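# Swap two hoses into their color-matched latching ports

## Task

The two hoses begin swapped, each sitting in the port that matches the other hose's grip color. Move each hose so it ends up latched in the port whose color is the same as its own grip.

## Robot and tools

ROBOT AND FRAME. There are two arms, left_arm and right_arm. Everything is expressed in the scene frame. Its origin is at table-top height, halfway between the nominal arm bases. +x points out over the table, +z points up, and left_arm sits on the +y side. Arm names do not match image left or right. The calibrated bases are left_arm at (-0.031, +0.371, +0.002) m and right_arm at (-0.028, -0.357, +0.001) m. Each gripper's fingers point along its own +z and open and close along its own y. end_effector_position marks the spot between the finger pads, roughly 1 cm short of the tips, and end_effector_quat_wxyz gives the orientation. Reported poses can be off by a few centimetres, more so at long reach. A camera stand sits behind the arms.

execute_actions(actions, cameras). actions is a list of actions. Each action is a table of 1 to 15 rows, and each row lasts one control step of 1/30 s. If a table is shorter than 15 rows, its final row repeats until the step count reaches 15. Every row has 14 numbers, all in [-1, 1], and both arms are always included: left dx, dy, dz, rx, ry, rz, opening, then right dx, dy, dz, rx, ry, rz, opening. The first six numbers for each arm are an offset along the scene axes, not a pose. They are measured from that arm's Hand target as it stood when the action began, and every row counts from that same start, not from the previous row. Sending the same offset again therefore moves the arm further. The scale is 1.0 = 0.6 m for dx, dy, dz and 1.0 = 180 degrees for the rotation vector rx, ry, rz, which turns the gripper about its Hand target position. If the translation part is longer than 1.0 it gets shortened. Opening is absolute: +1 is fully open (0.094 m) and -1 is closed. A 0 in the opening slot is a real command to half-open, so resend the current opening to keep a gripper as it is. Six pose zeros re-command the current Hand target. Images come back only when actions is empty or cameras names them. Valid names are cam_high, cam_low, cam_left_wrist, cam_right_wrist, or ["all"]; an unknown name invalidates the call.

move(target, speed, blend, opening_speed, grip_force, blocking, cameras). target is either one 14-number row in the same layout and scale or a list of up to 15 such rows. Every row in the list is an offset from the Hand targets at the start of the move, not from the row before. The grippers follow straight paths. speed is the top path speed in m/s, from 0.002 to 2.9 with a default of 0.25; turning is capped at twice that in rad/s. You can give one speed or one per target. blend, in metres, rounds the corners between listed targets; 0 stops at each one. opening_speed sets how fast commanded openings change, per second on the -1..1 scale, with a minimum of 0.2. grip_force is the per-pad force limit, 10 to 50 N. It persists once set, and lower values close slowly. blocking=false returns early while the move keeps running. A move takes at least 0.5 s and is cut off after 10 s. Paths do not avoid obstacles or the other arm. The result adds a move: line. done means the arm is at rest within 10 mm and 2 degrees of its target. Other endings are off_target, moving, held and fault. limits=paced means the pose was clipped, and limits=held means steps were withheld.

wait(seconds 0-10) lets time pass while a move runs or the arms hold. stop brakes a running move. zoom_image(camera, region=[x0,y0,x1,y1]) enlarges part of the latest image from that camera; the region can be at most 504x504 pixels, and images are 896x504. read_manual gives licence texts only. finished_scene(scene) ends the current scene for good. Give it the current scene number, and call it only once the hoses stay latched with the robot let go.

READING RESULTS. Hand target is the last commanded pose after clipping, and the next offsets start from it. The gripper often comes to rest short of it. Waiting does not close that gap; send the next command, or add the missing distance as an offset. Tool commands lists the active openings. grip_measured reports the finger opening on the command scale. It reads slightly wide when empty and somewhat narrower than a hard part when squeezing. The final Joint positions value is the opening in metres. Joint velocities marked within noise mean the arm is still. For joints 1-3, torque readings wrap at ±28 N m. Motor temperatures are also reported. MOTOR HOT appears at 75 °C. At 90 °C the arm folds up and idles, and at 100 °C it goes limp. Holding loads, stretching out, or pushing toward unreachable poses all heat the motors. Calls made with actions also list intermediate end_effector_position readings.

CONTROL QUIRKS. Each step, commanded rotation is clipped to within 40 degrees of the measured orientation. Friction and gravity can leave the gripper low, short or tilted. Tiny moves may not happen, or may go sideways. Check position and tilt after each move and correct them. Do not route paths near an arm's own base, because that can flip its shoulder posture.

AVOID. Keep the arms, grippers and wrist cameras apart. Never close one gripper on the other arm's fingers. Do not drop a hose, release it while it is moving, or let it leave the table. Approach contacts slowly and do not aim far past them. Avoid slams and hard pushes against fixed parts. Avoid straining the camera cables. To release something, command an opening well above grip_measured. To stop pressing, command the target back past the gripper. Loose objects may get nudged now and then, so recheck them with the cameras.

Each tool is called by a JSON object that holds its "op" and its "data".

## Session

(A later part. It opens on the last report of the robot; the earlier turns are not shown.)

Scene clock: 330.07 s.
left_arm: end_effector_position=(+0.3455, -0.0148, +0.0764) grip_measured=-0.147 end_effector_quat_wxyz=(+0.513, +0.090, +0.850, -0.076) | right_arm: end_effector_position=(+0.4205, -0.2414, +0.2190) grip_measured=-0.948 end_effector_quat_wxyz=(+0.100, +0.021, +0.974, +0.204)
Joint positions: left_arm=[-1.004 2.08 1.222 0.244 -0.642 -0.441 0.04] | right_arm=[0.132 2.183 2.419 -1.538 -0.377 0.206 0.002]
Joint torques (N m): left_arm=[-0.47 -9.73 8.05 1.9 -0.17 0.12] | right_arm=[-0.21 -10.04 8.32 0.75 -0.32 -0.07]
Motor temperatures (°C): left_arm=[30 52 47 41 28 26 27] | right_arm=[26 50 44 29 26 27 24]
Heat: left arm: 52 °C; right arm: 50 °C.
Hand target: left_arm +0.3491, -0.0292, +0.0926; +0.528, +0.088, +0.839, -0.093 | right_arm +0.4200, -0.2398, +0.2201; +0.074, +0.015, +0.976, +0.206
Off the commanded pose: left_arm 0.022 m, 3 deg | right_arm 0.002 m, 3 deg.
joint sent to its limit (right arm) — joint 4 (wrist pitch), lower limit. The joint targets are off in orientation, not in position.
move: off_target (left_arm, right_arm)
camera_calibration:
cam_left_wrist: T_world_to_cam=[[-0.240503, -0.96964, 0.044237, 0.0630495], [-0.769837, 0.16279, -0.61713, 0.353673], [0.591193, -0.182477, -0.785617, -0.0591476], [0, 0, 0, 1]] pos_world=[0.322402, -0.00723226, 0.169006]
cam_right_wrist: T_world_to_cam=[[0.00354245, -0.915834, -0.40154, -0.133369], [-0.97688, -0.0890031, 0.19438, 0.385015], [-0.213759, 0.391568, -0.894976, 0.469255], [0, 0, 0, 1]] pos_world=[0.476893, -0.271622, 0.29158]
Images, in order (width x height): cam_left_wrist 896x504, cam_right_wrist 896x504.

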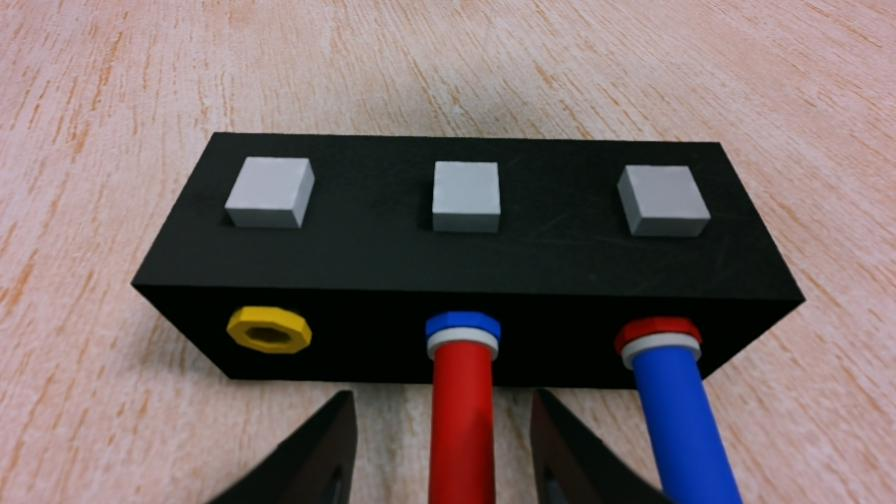

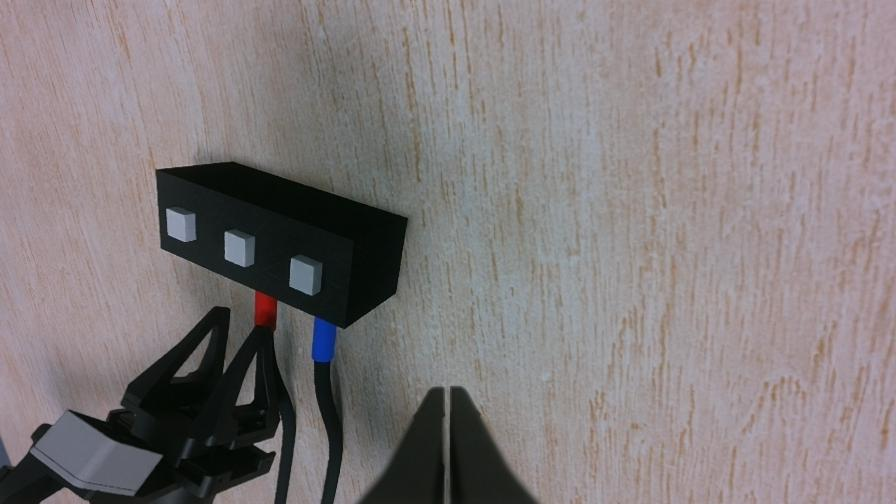

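{"op": "move", "data": {"target": [-0.002,-0.0083,-0.0267,0,0,0,-0.149,0,0,0,0,0,0,-0.95], "speed": 0.1, "cameras": ["cam_left_wrist"]}}

{"op": "zoom_image", "data": {"camera": "cam_left_wrist", "region": [310, 250, 610, 504]}}

Scene clock: 337.73 s.
left_arm: end_effector_position=(+0.3432, -0.0213, +0.0606) grip_measured=-0.147 end_effector_quat_wxyz=(+0.512, +0.095, +0.850, -0.078) | right_arm: end_effector_position=(+0.4205, -0.2414, +0.2190) grip_measured=-0.948 end_effector_quat_wxyz=(+0.100, +0.021, +0.974, +0.204)
Joint positions: left_arm=[-1.015 2.126 1.222 0.287 -0.642 -0.441 0.04] | right_arm=[0.132 2.183 2.419 -1.538 -0.377 0.206 0.002]
Joint torques (N m): left_arm=[-0.28 -9.91 7.91 1.9 -0.26 0.07] | right_arm=[-0.24 -10.06 8.32 0.75 -0.32 -0.07]
Heat: left arm: 53 °C; right arm: 50 °C.
Hand target: left_arm +0.3480, -0.0341, +0.0766; +0.528, +0.088, +0.839, -0.093 | right_arm +0.4200, -0.2398, +0.2201; +0.074, +0.015, +0.976, +0.206
Off the commanded pose: left_arm 0.021 m, 3 deg | right_arm 0.002 m, 3 deg.
joint sent to its limit (right arm) — joint 4 (wrist pitch), lower limit. The joint targets are off in orientation, not in position.
move: off_target (left_arm, right_arm)
camera_calibration:
cam_left_wrist: T_world_to_cam=[[-0.250476, -0.967196, 0.0423614, 0.0604835], [-0.769015, 0.172191, -0.615602, 0.343069], [0.588114, -0.18677, -0.786918, -0.070435], [0, 0, 0, 1]] pos_world=[0.320399, -0.0137292, 0.153205]
Images, in order (width x height): cam_left_wrist 896x504.

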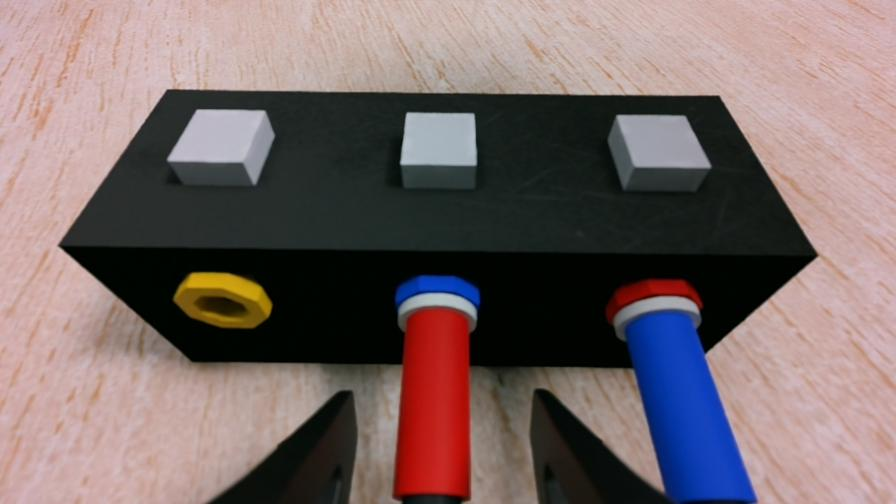

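Scaled by 1.680.

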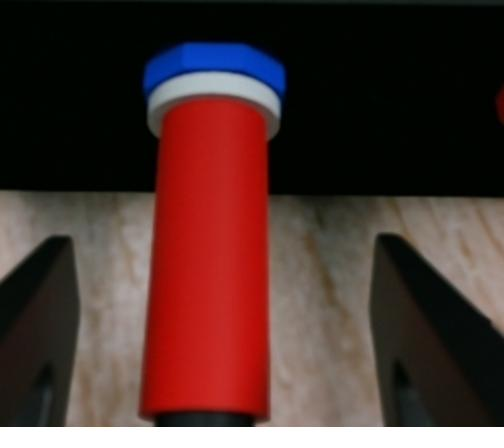

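{"op": "move", "data": {"target": [0.0035,0.0015,-0.005,0,0,0,-0.149,-0.0058,0.3433,-0.1478,0,0,0,-0.95], "speed": 0.15, "cameras": ["all"]}}

Scene clock: 370.87 s.
left_arm: end_effector_position=(+0.3438, -0.0224, +0.0597) grip_measured=-0.147 end_effector_quat_wxyz=(+0.514, +0.094, +0.849, -0.080) | right_arm: end_effector_position=(+0.4127, -0.0336, +0.1354) grip_measured=-0.948 end_effector_quat_wxyz=(+0.074, +0.007, +0.975, +0.211)
Joint positions: left_arm=[-1.015 2.132 1.222 0.3 -0.642 -0.441 0.04] | right_arm=[0.564 2.411 2.453 -1.252 -0.278 0.611 0.002]
Joint torques (N m): left_arm=[0.25 -9.74 7.79 1.91 -0.21 0.11] | right_arm=[-0.16 -11.3 9.14 1.06 0.04 0.11]
Motor temperatures (°C): left_arm=[30 56 48 42 28 26 27] | right_arm=[26 51 44 29 26 27 24]
Heat: left arm: 56 °C; right arm: 51 °C.
Hand target: left_arm +0.3501, -0.0332, +0.0736; +0.528, +0.088, +0.839, -0.093 | right_arm +0.4166, -0.0339, +0.1313; +0.074, +0.016, +0.976, +0.206
Off the commanded pose: left_arm 0.019 m, 3 deg | right_arm 0.006 m, 1 deg.
move: off_target (left_arm)
camera_calibration:
cam_left_wrist: T_world_to_cam=[[-0.250582, -0.966964, 0.0467903, 0.0594727], [-0.766818, 0.168749, -0.619285, 0.342584], [0.59093, -0.191062, -0.783771, -0.0729402], [0, 0, 0, 1]] pos_world=[0.320705, -0.014239, 0.152206]
cam_right_wrist: T_world_to_cam=[[0.0200184, -0.910714, -0.412552, 0.0182226], [-0.96316, -0.12825, 0.236377, 0.399488], [-0.268182, 0.392622, -0.879731, 0.331845], [0, 0, 0, 1]] pos_world=[0.473401, -0.0624597, 0.205022]

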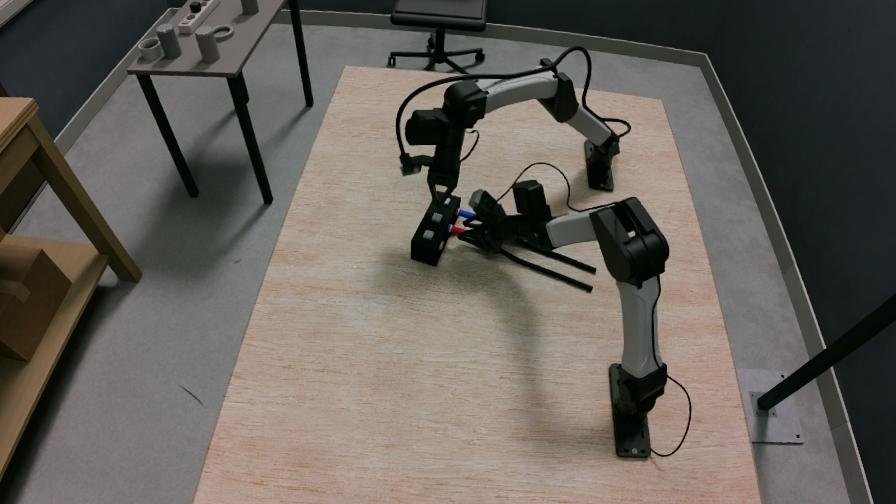

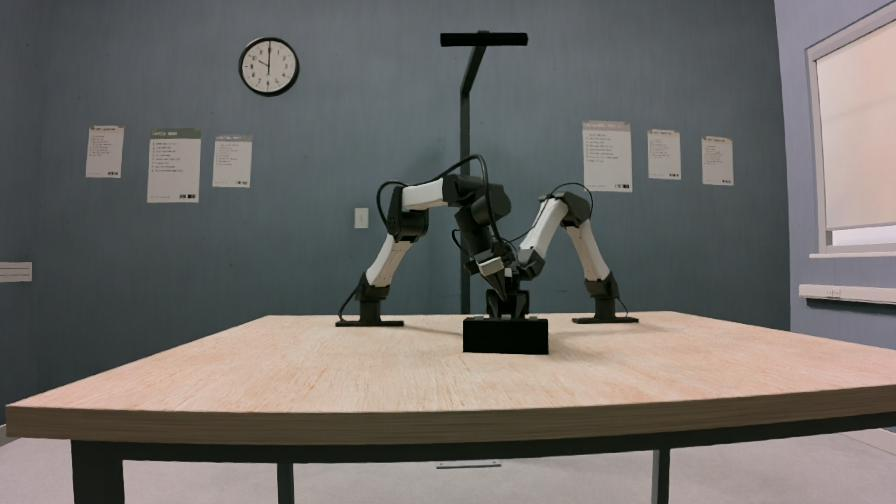

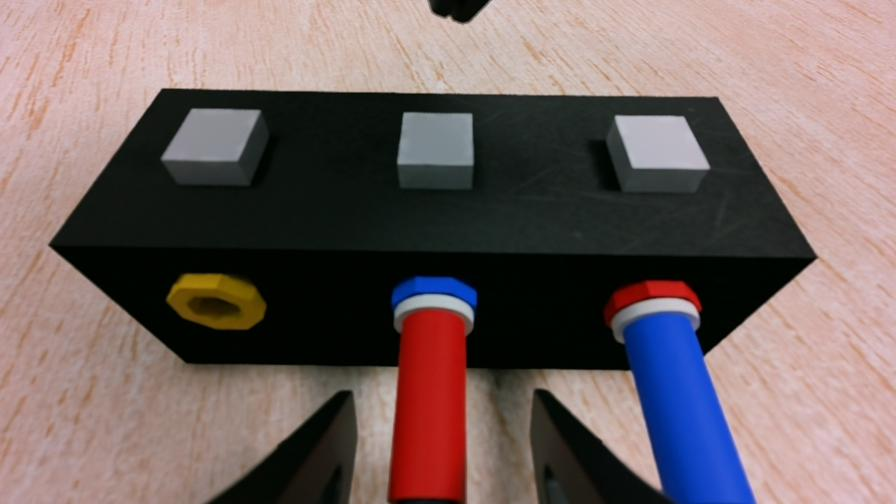

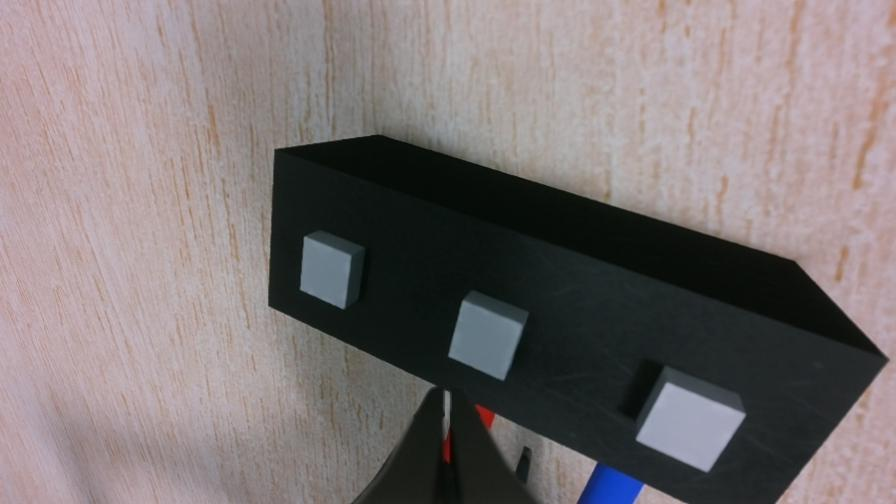

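{"op": "zoom_image", "data": {"camera": "cam_right_wrist", "region": [380, 250, 620, 490]}}

Scaled by 2.100.

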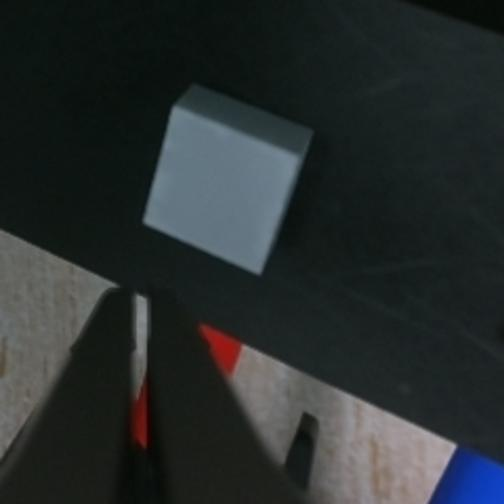

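{"op": "move", "data": {"target": [0.0017,0.0067,-0.005,0,0,0,-0.149,0.0033,0.0033,-0.0383,0,0,0,-0.95], "speed": 0.08, "cameras": ["cam_left_wrist","cam_right_wrist"]}}

{"op": "zoom_image", "data": {"camera": "cam_right_wrist", "region": [380, 250, 620, 490]}}

Scene clock: 384.37 s.
left_arm: end_effector_position=(+0.3451, -0.0243, +0.0630) grip_measured=-0.147 end_effector_quat_wxyz=(+0.519, +0.091, +0.846, -0.085) | right_arm: end_effector_position=(+0.4164, -0.0316, +0.1150) grip_measured=-0.948 end_effector_quat_wxyz=(+0.073, +0.008, +0.975, +0.210)
Joint positions: left_arm=[-1.015 2.132 1.222 0.319 -0.642 -0.438 0.04] | right_arm=[0.564 2.411 2.371 -1.173 -0.277 0.613 0.002]
Joint torques (N m): left_arm=[0.96 -9.72 6.57 1.93 -0.12 0.13] | right_arm=[-0.05 -12.89 5.52 1.34 0.04 0.12]
Motor temperatures (°C): left_arm=[30 55 48 41 28 26 27] | right_arm=[26 51 45 29 26 27 24]
Heat: left arm: 55 °C; right arm: 51 °C.
Hand target: left_arm +0.3511, -0.0292, +0.0706; +0.528, +0.088, +0.839, -0.093 | right_arm +0.4186, -0.0320, +0.1083; +0.074, +0.016, +0.976, +0.206
Off the commanded pose: left_arm 0.011 m, 2 deg | right_arm 0.007 m, 1 deg.
move: off_target (left_arm)
camera_calibration:
cam_left_wrist: T_world_to_cam=[[-0.25253, -0.965905, 0.0570668, 0.0577384], [-0.759773, 0.161427, -0.62983, 0.343937], [0.599144, -0.202409, -0.774634, -0.0751568], [0, 0, 0, 1]] pos_world=[0.320925, -0.0149633, 0.155108]
cam_right_wrist: T_world_to_cam=[[0.0173313, -0.911666, -0.410565, 0.0124613], [-0.962736, -0.126056, 0.239269, 0.407761], [-0.269887, 0.391119, -0.879879, 0.314782], [0, 0, 0, 1]] pos_world=[0.477306, -0.0603562, 0.184522]
Images, in order (width x height): cam_left_wrist 896x504, cam_right_wrist 896x504.

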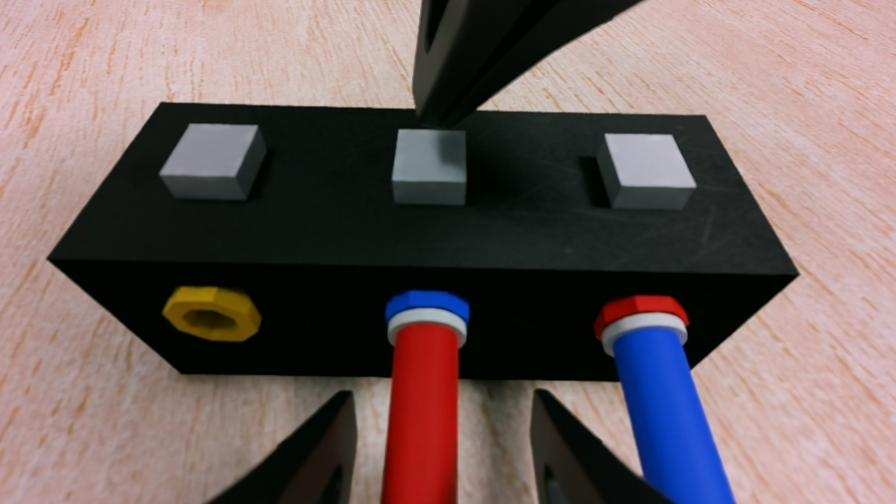

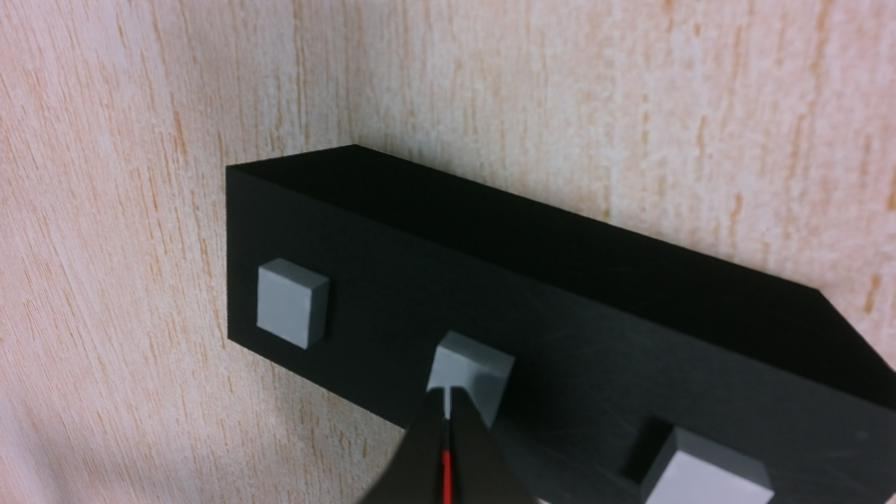

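Scaled by 2.100.

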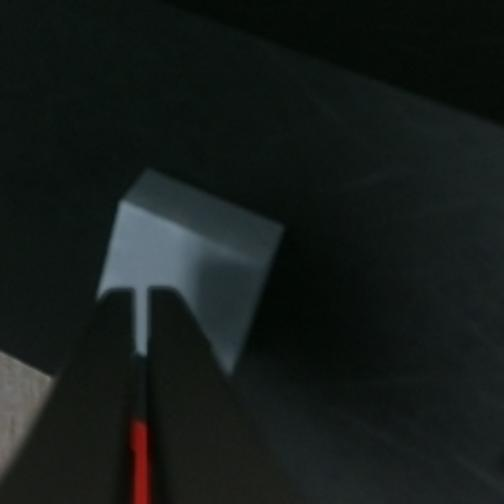

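{"op": "move", "data": {"target": [0.002,0.0167,-0.0133,0,0,0,-0.149,0,0,0,0,0,0,-0.95], "speed": 0.08, "cameras": ["cam_left_wrist"]}}

Scene clock: 392.53 s.
left_arm: end_effector_position=(+0.3499, -0.0205, +0.0640) grip_measured=-0.147 end_effector_quat_wxyz=(+0.526, +0.086, +0.841, -0.091) | right_arm: end_effector_position=(+0.4165, -0.0315, +0.1150) grip_measured=-0.948 end_effector_quat_wxyz=(+0.073, +0.008, +0.975, +0.210)
Joint positions: left_arm=[-1.002 2.132 1.201 0.368 -0.636 -0.428 0.04] | right_arm=[0.564 2.411 2.371 -1.173 -0.277 0.613 0.002]
Joint torques (N m): left_arm=[1.2 -9.85 4.45 1.95 -0.03 0.13] | right_arm=[-0.05 -12.9 5.52 1.34 0.04 0.12]
Motor temperatures (°C): left_arm=[30 55 47 41 28 26 27] | right_arm=[26 52 45 29 26 27 24]
Heat: left arm: 55 °C; right arm: 52 °C.
Hand target: left_arm +0.3522, -0.0192, +0.0625; +0.528, +0.088, +0.839, -0.093 | right_arm +0.4186, -0.0320, +0.1083; +0.074, +0.016, +0.976, +0.206
Off the commanded pose: left_arm 0.003 m, 0 deg | right_arm 0.007 m, 1 deg.
move: done
camera_calibration:
cam_left_wrist: T_world_to_cam=[[-0.250085, -0.965663, 0.0703776, 0.0608811], [-0.750395, 0.147376, -0.64435, 0.344936], [0.611853, -0.213954, -0.761485, -0.0820282], [0, 0, 0, 1]] pos_world=[0.324253, -0.00959478, 0.155511]
Images, in order (width x height): cam_left_wrist 896x504.

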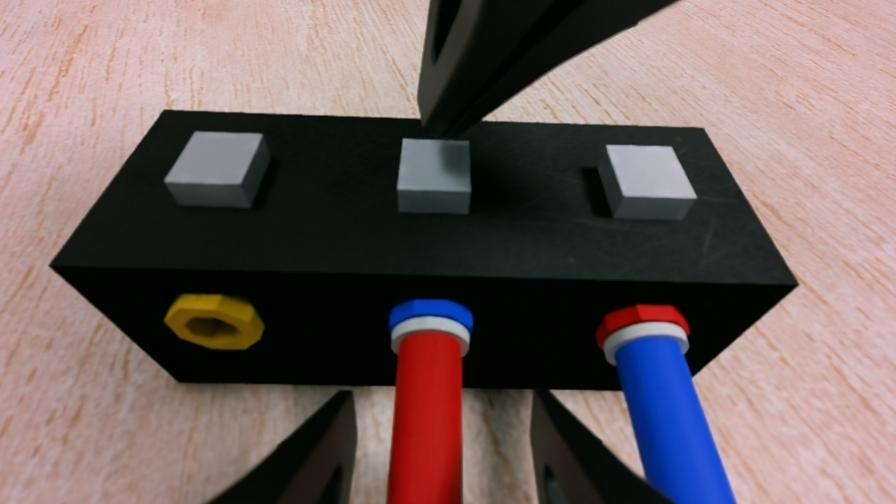

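{"op": "move", "data": {"target": [0.001,0.01,-0.0167,0,0,0,-0.149,0,0,0,0,0,0,-0.95], "speed": 0.08, "cameras": ["cam_left_wrist"]}}

Scene clock: 396.57 s.
left_arm: end_effector_position=(+0.3506, -0.0147, +0.0544) grip_measured=-0.147 end_effector_quat_wxyz=(+0.527, +0.086, +0.841, -0.091) | right_arm: end_effector_position=(+0.4165, -0.0315, +0.1150) grip_measured=-0.948 end_effector_quat_wxyz=(+0.073, +0.008, +0.975, +0.210)
Joint positions: left_arm=[-0.993 2.144 1.169 0.417 -0.628 -0.422 0.04] | right_arm=[0.564 2.411 2.371 -1.173 -0.277 0.613 0.002]
Joint torques (N m): left_arm=[1.2 -9.72 4.31 1.96 -0.03 0.13] | right_arm=[-0.03 -12.9 5.52 1.34 0.04 0.12]
Motor temperatures (°C): left_arm=[30 55 46 41 28 26 27] | right_arm=[26 53 45 29 26 27 24]
Heat: left arm: 55 °C; right arm: 53 °C.
Hand target: left_arm +0.3528, -0.0132, +0.0525; +0.528, +0.088, +0.839, -0.093 | right_arm +0.4186, -0.0320, +0.1083; +0.074, +0.016, +0.976, +0.206
Off the commanded pose: left_arm 0.003 m, 0 deg | right_arm 0.007 m, 1 deg.
move: done
camera_calibration:
cam_left_wrist: T_world_to_cam=[[-0.250069, -0.965629, 0.0708968, 0.0673471], [-0.750006, 0.146879, -0.644917, 0.338361], [0.612337, -0.214447, -0.760957, -0.0887415], [0, 0, 0, 1]] pos_world=[0.324954, -0.00369602, 0.145912]
Images, in order (width x height): cam_left_wrist 896x504.

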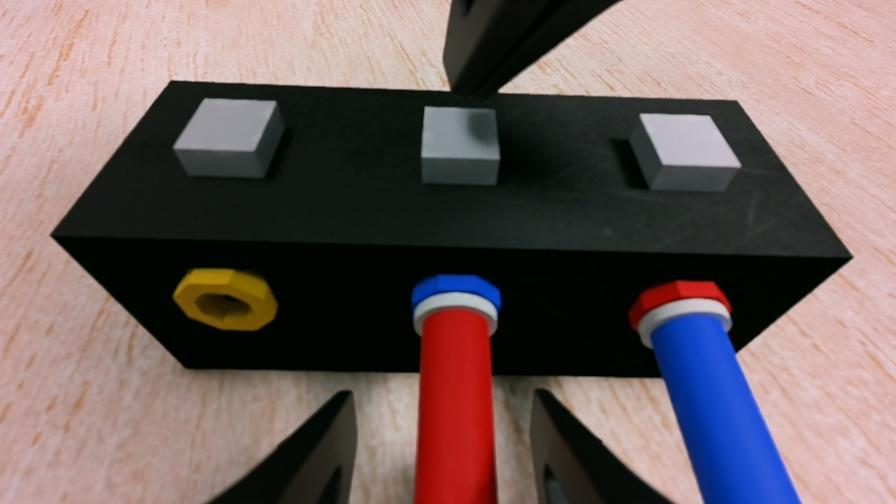

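{"op": "move", "data": {"target": [0,-0.002,0,0,0,0,-0.85,0,0,0,0,0,0,-0.95], "speed": 0.05, "opening_speed": 0.4, "grip_force": [40, 50], "cameras": ["cam_left_wrist"]}}

Scene clock: 403.47 s.
left_arm: end_effector_position=(+0.3500, -0.0168, +0.0545) grip_measured=-0.663 end_effector_quat_wxyz=(+0.525, +0.088, +0.841, -0.097) | right_arm: end_effector_position=(+0.4165, -0.0315, +0.1150) grip_measured=-0.948 end_effector_quat_wxyz=(+0.073, +0.008, +0.975, +0.210)
Joint positions: left_arm=[-0.993 2.144 1.169 0.421 -0.616 -0.422 0.016] | right_arm=[0.564 2.411 2.371 -1.173 -0.277 0.613 0.002]
Joint torques (N m): left_arm=[1.05 -9.5 4.71 1.91 -0.17 0.12] | right_arm=[-0.06 -12.9 5.52 1.34 0.03 0.12]
Motor temperatures (°C): left_arm=[30 55 45 41 28 26 27] | right_arm=[26 54 45 29 26 27 24]
Heat: left arm: 55 °C; right arm: 54 °C.
Hand target: left_arm +0.3528, -0.0145, +0.0525; +0.528, +0.088, +0.839, -0.093 | right_arm +0.4186, -0.0320, +0.1083; +0.074, +0.016, +0.976, +0.206
Off the commanded pose: left_arm 0.004 m, 1 deg | right_arm 0.007 m, 1 deg.
grip_force (N): 40, 50
move: done
camera_calibration:
cam_left_wrist: T_world_to_cam=[[-0.259247, -0.962657, 0.077996, 0.0680755], [-0.750414, 0.149932, -0.643738, 0.338425], [0.608005, -0.225416, -0.76126, -0.0874018], [0, 0, 0, 1]] pos_world=[0.324748, -0.0049093, 0.146012]
Images, in order (width x height): cam_left_wrist 896x504.

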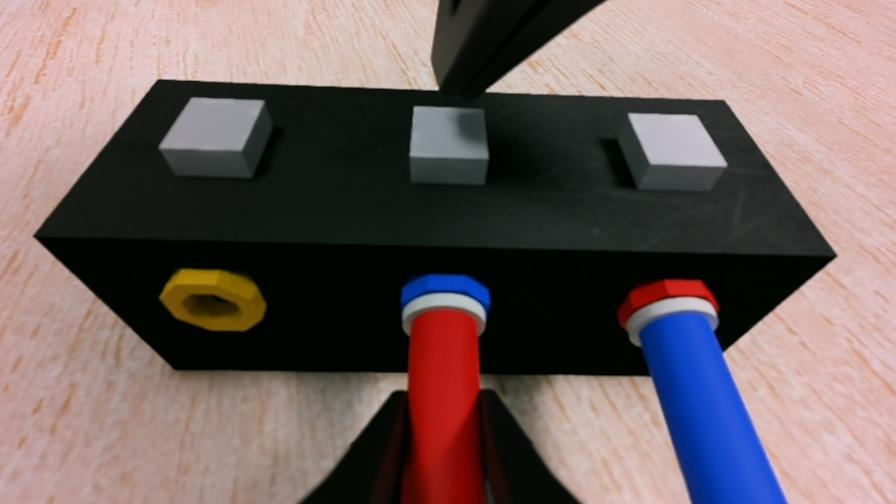

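{"op": "move", "data": {"target": [0,0,0,0,0,0,-0.85,-0.002,0,-0.02,0,0,0,-0.95], "speed": 0.04, "cameras": ["cam_left_wrist","cam_right_wrist"]}}

Scene clock: 410.03 s.
left_arm: end_effector_position=(+0.3500, -0.0168, +0.0545) grip_measured=-0.663 end_effector_quat_wxyz=(+0.525, +0.088, +0.841, -0.097) | right_arm: end_effector_position=(+0.4212, -0.0281, +0.1040) grip_measured=-0.949 end_effector_quat_wxyz=(+0.081, +0.008, +0.973, +0.217)
Joint positions: left_arm=[-0.993 2.144 1.169 0.421 -0.616 -0.422 0.016] | right_arm=[0.564 2.404 2.307 -1.095 -0.28 0.615 0.002]
Joint torques (N m): left_arm=[1.06 -9.5 4.71 1.91 -0.17 0.12] | right_arm=[0.09 -13.91 4.18 1.18 0.07 0.1]
Motor temperatures (°C): left_arm=[30 55 44 41 28 26 27] | right_arm=[26 54 45 29 26 27 24]
Heat: left arm: 55 °C; right arm: 54 °C.
Hand target: left_arm +0.3528, -0.0145, +0.0525; +0.528, +0.088, +0.839, -0.093 | right_arm +0.4175, -0.0320, +0.0964; +0.074, +0.016, +0.976, +0.206
Off the commanded pose: left_arm 0.004 m, 1 deg | right_arm 0.009 m, 2 deg.
grip_force (N): 40, 50
move: done
camera_calibration:
cam_left_wrist: T_world_to_cam=[[-0.259247, -0.962657, 0.077996, 0.0680755], [-0.750414, 0.149932, -0.643738, 0.338425], [0.608005, -0.225416, -0.76126, -0.0874018], [0, 0, 0, 1]] pos_world=[0.324748, -0.0049093, 0.146012]
cam_right_wrist: T_world_to_cam=[[0.0228982, -0.905983, -0.422694, 0.0101608], [-0.966441, -0.128269, 0.222572, 0.418575], [-0.255865, 0.403412, -0.878517, 0.299359], [0, 0, 0, 1]] pos_world=[0.480891, -0.0578695, 0.174124]
Images, in order (width x height): cam_left_wrist 896x504, cam_right_wrist 896x504.

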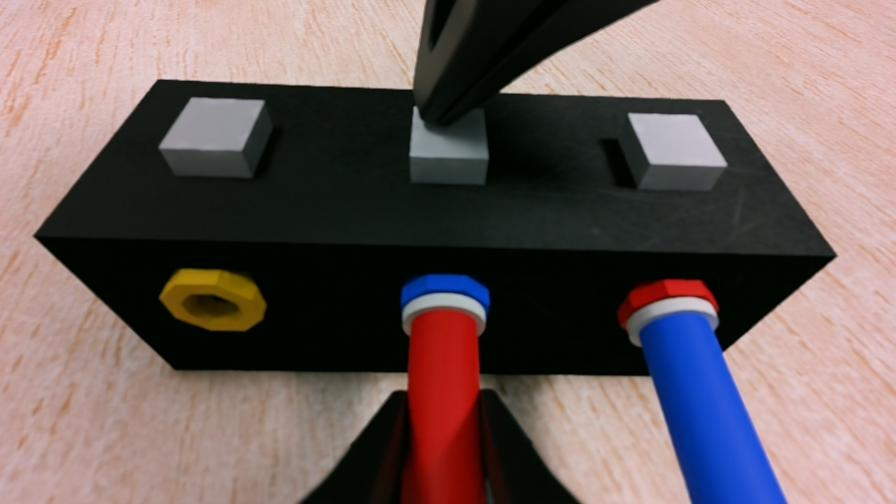

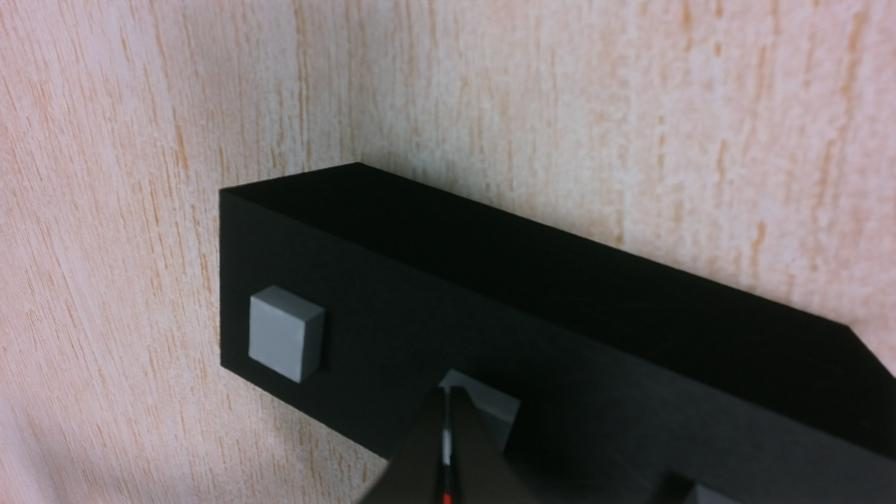

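{"op": "zoom_image", "data": {"camera": "cam_left_wrist", "region": [340, 40, 560, 220]}}

{"op": "zoom_image", "data": {"camera": "cam_right_wrist", "region": [380, 320, 580, 504]}}

Scaled by 2.291.

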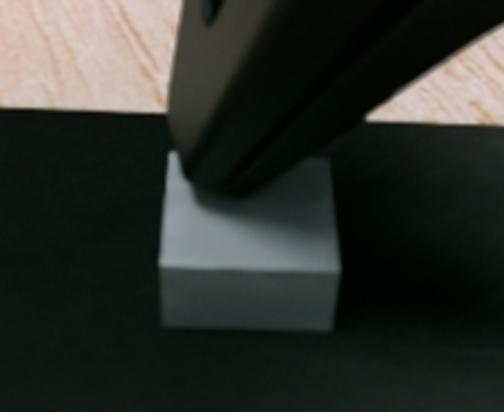

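Scaled by 2.520.

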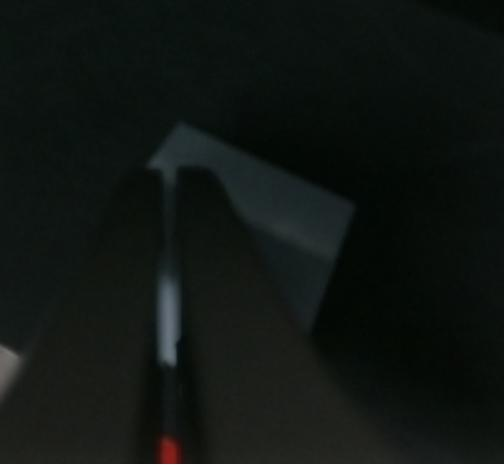

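{"op": "move", "data": {"target": [0,0,0,0,0,0,-0.85,-0.0133,-0.0067,-0.004,0,0,0,-0.95], "speed": 0.04, "cameras": ["cam_left_wrist","cam_right_wrist"]}}

{"op": "zoom_image", "data": {"camera": "cam_left_wrist", "region": [340, 40, 560, 220]}}

{"op": "zoom_image", "data": {"camera": "cam_right_wrist", "region": [380, 320, 580, 504]}}

Scene clock: 429.17 s.
left_arm: end_effector_position=(+0.3500, -0.0168, +0.0545) grip_measured=-0.663 end_effector_quat_wxyz=(+0.525, +0.088, +0.841, -0.097) | right_arm: end_effector_position=(+0.4207, -0.0283, +0.1043) grip_measured=-0.949 end_effector_quat_wxyz=(+0.094, +0.006, +0.970, +0.225)
Joint positions: left_arm=[-0.993 2.144 1.169 0.421 -0.616 -0.422 0.016] | right_arm=[0.564 2.353 2.205 -1.011 -0.28 0.616 0.002]
Joint torques (N m): left_arm=[1.05 -9.5 4.71 1.91 -0.17 0.12] | right_arm=[0.23 -13.97 4.08 0.91 0.09 0.11]
Motor temperatures (°C): left_arm=[30 56 43 42 28 26 28] | right_arm=[26 55 43 29 26 27 24]
Heat: left arm: 56 °C; right arm: 55 °C.
Hand target: left_arm +0.3528, -0.0145, +0.0525; +0.528, +0.088, +0.839, -0.093 | right_arm +0.4094, -0.0360, +0.0941; +0.074, +0.016, +0.976, +0.206
Off the commanded pose: left_arm 0.004 m, 1 deg | right_arm 0.017 m, 3 deg.
grip_force (N): 40, 50
move: off_target (right_arm)
camera_calibration:
cam_left_wrist: T_world_to_cam=[[-0.259247, -0.962657, 0.077996, 0.0680755], [-0.750414, 0.149932, -0.643738, 0.338425], [0.608005, -0.225416, -0.76126, -0.0874018], [0, 0, 0, 1]] pos_world=[0.324748, -0.0049093, 0.146012]
cam_right_wrist: T_world_to_cam=[[0.0336239, -0.89837, -0.43795, 0.00743002], [-0.972337, -0.130752, 0.19356, 0.423489], [-0.231151, 0.419327, -0.877915, 0.289592], [0, 0, 0, 1]] pos_world=[0.478464, -0.0593868, 0.17552]
Images, in order (width x height): cam_left_wrist 896x504, cam_right_wrist 896x504.

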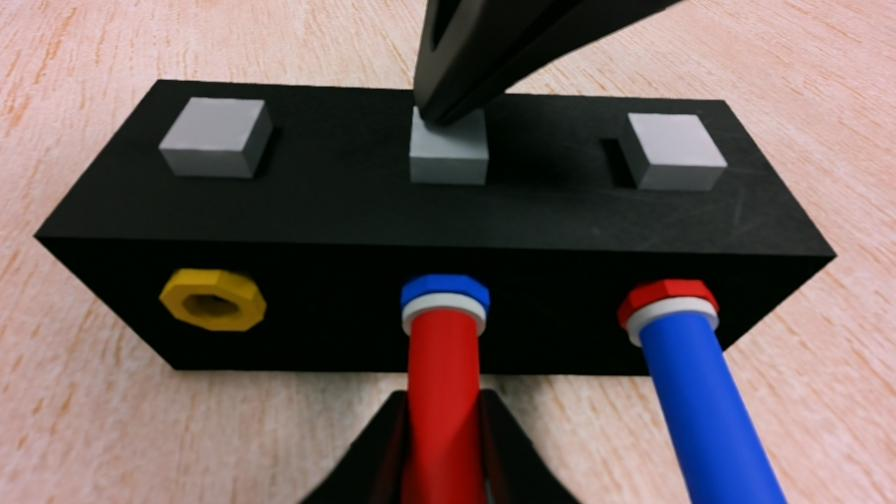

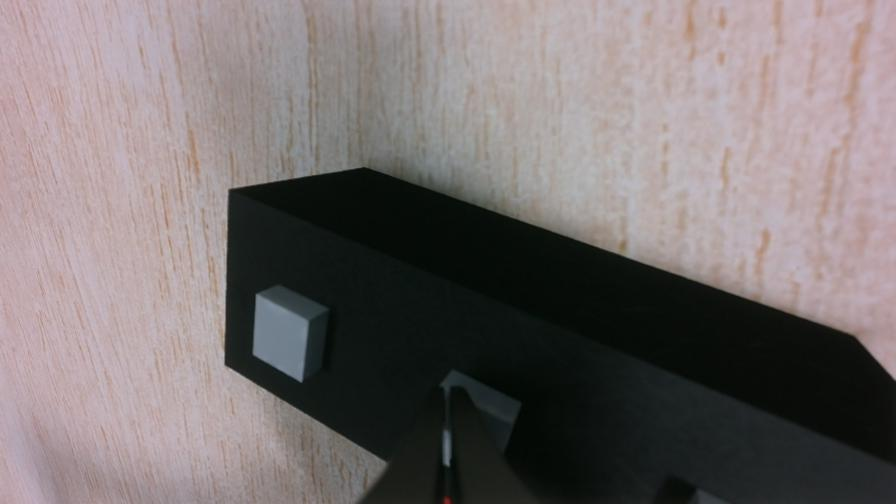

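Scaled by 2.291.

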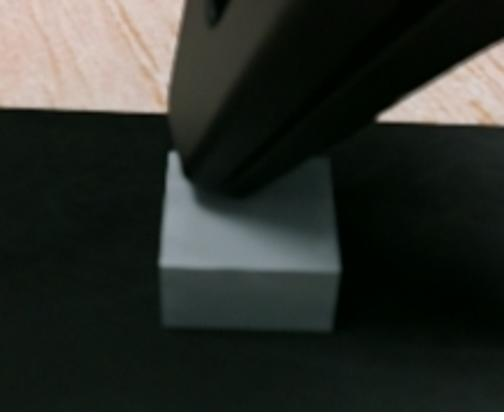

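Scaled by 2.520.

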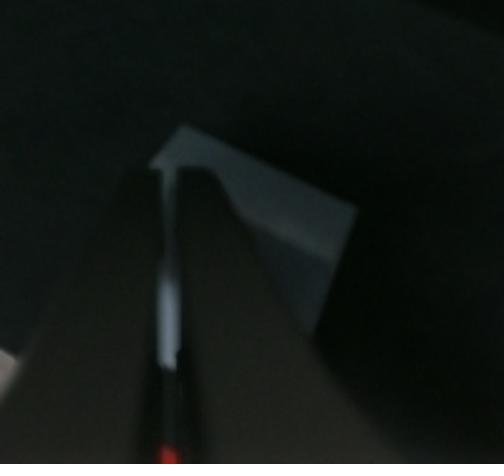

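{"op": "move", "data": {"target": [0,0,0,0,0,0,-0.85,0.0,0.0,0.025,0,0,0,-0.95], "speed": 0.06, "cameras": ["cam_left_wrist","cam_right_wrist"]}}

{"op": "zoom_image", "data": {"camera": "cam_left_wrist", "region": [340, 40, 560, 220]}}

{"op": "zoom_image", "data": {"camera": "cam_right_wrist", "region": [380, 320, 580, 504]}}

Scene clock: 438.30 s.
left_arm: end_effector_position=(+0.3500, -0.0168, +0.0545) grip_measured=-0.663 end_effector_quat_wxyz=(+0.525, +0.088, +0.841, -0.097) | right_arm: end_effector_position=(+0.4141, -0.0323, +0.1053) grip_measured=-0.949 end_effector_quat_wxyz=(+0.081, +0.009, +0.973, +0.217)
Joint positions: left_arm=[-0.993 2.144 1.169 0.421 -0.616 -0.422 0.016] | right_arm=[0.564 2.353 2.221 -1.06 -0.28 0.617 0.002]
Joint torques (N m): left_arm=[1.05 -9.5 4.71 1.91 -0.17 0.12] | right_arm=[0.21 -13.55 8.46 0.72 0.09 0.11]
Motor temperatures (°C): left_arm=[30 56 42 42 28 26 28] | right_arm=[26 57 42 29 26 27 24]
Heat: left arm: 56 °C; right arm: 57 °C.
Hand target: left_arm +0.3528, -0.0145, +0.0525; +0.528, +0.088, +0.839, -0.093 | right_arm +0.4094, -0.0360, +0.1091; +0.074, +0.016, +0.976, +0.206
Off the commanded pose: left_arm 0.004 m, 1 deg | right_arm 0.007 m, 2 deg.
grip_force (N): 40, 50
move: done
camera_calibration:
cam_left_wrist: T_world_to_cam=[[-0.259247, -0.962657, 0.077996, 0.0680755], [-0.750414, 0.149932, -0.643738, 0.338425], [0.608005, -0.225416, -0.76126, -0.0874018], [0, 0, 0, 1]] pos_world=[0.324748, -0.0049093, 0.146012]
cam_right_wrist: T_world_to_cam=[[0.0212389, -0.905678, -0.423435, 0.00777998], [-0.96648, -0.126988, 0.223136, 0.410883], [-0.25586, 0.404502, -0.878017, 0.300351], [0, 0, 0, 1]] pos_world=[0.473793, -0.0622693, 0.175325]
Images, in order (width x height): cam_left_wrist 896x504, cam_right_wrist 896x504.

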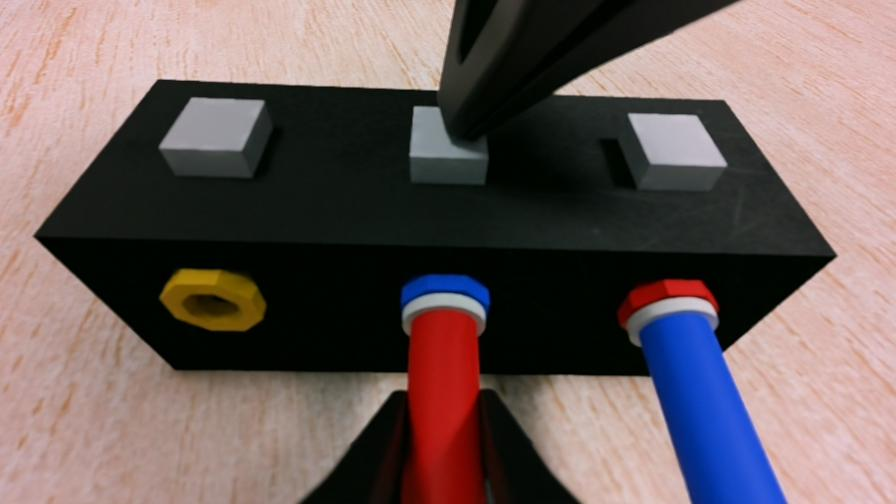

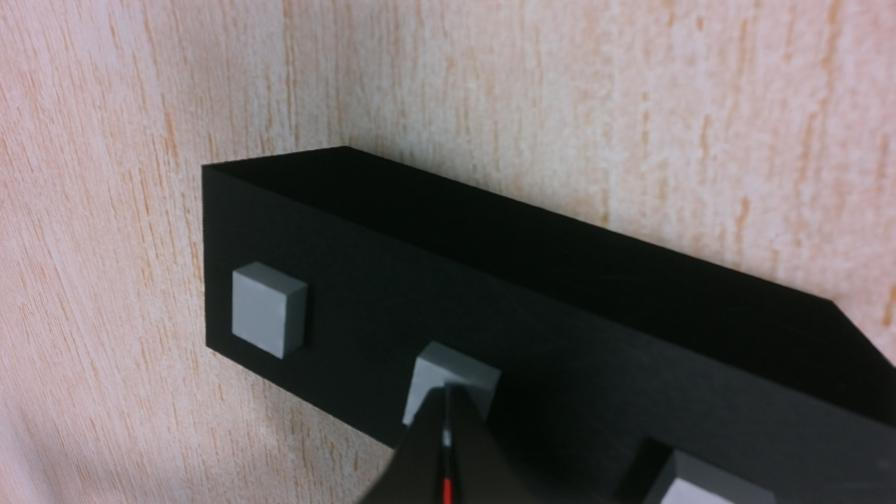

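Scaled by 2.291.

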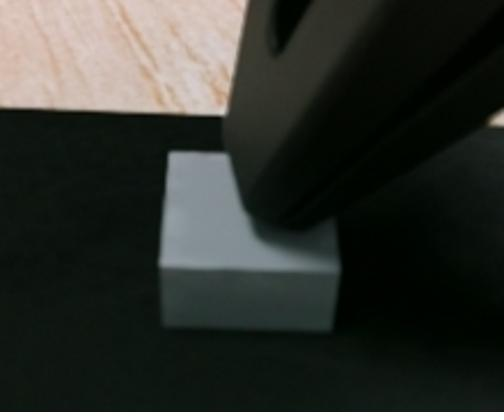

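Scaled by 2.520.

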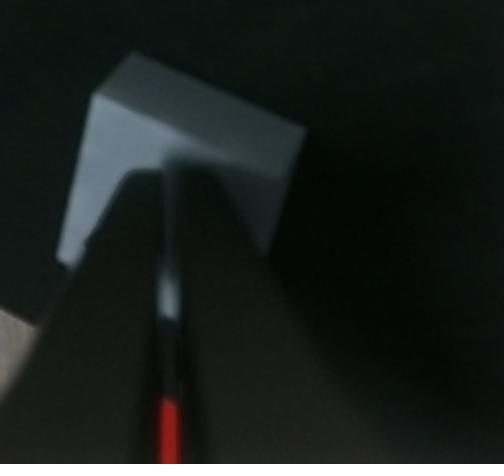

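{"op": "move", "data": {"target": [0,0,0,0,0,0,-0.85,0.003,0.004,-0.03,0,0,0,-0.95], "speed": 0.04, "cameras": ["cam_left_wrist","cam_right_wrist"]}}

{"op": "zoom_image", "data": {"camera": "cam_left_wrist", "region": [340, 40, 560, 220]}}

{"op": "zoom_image", "data": {"camera": "cam_right_wrist", "region": [380, 320, 580, 504]}}

Scene clock: 444.83 s.
left_arm: end_effector_position=(+0.3500, -0.0168, +0.0545) grip_measured=-0.663 end_effector_quat_wxyz=(+0.525, +0.088, +0.841, -0.097) | right_arm: end_effector_position=(+0.4163, -0.0309, +0.1041) grip_measured=-0.949 end_effector_quat_wxyz=(+0.085, +0.008, +0.972, +0.220)
Joint positions: left_arm=[-0.993 2.144 1.169 0.421 -0.616 -0.422 0.016] | right_arm=[0.564 2.353 2.212 -1.041 -0.281 0.618 0.002]
Joint torques (N m): left_arm=[1.03 -9.5 4.71 1.91 -0.17 0.11] | right_arm=[0.43 -12.77 4.22 1.21 0.1 0.1]
Motor temperatures (°C): left_arm=[30 56 42 42 28 26 28] | right_arm=[26 57 43 28 26 27 24]
Heat: left arm: 56 °C; right arm: 57 °C.
Hand target: left_arm +0.3528, -0.0145, +0.0525; +0.528, +0.088, +0.839, -0.093 | right_arm +0.4112, -0.0336, +0.0911; +0.074, +0.016, +0.976, +0.206
Off the commanded pose: left_arm 0.004 m, 1 deg | right_arm 0.014 m, 2 deg.
grip_force (N): 40, 50
move: off_target (right_arm)
camera_calibration:
cam_left_wrist: T_world_to_cam=[[-0.259247, -0.962657, 0.077996, 0.0680755], [-0.750414, 0.149932, -0.643738, 0.338425], [0.608005, -0.225416, -0.76126, -0.0874018], [0, 0, 0, 1]] pos_world=[0.324748, -0.0049093, 0.146012]
cam_right_wrist: T_world_to_cam=[[0.0236941, -0.903134, -0.428704, 0.00808337], [-0.968456, -0.127138, 0.21431, 0.415206], [-0.248055, 0.410104, -0.877658, 0.296177], [0, 0, 0, 1]] pos_world=[0.475385, -0.0613746, 0.174425]
Images, in order (width x height): cam_left_wrist 896x504, cam_right_wrist 896x504.

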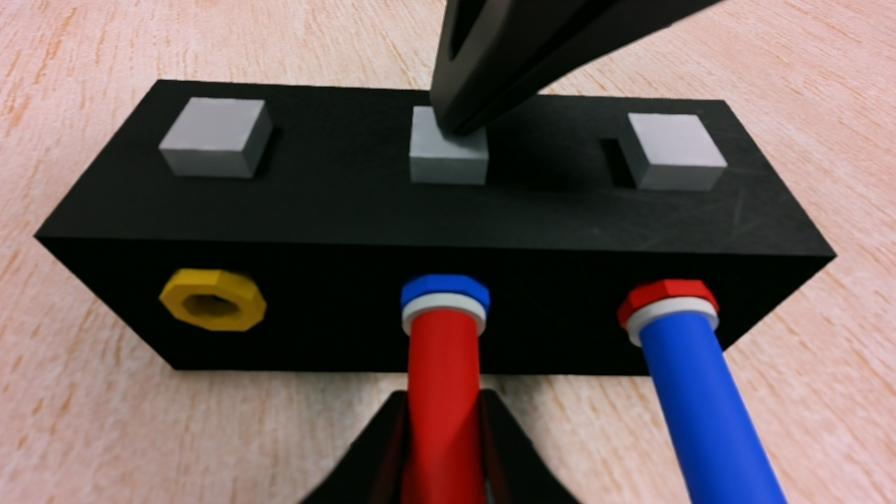

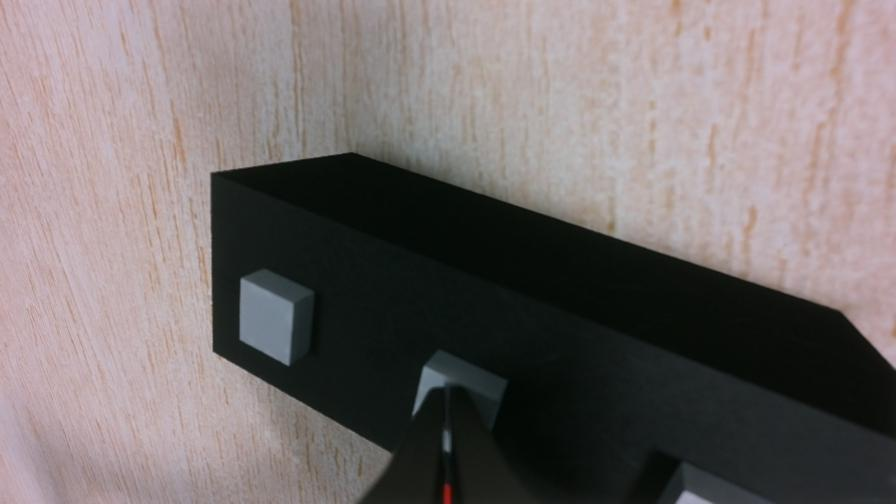

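Scaled by 2.291.

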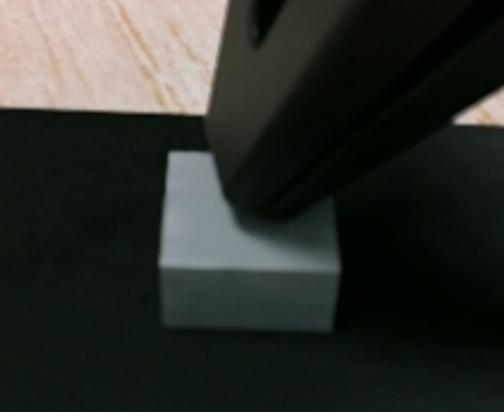

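Scaled by 2.520.

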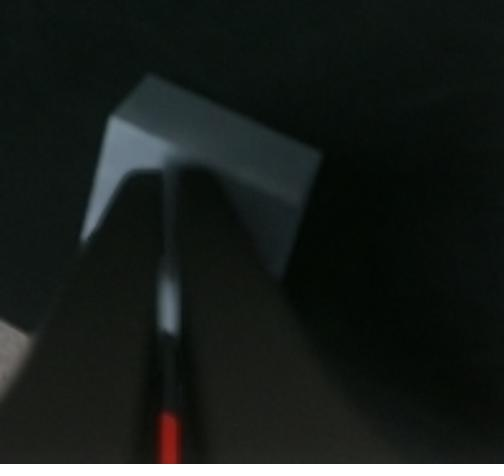

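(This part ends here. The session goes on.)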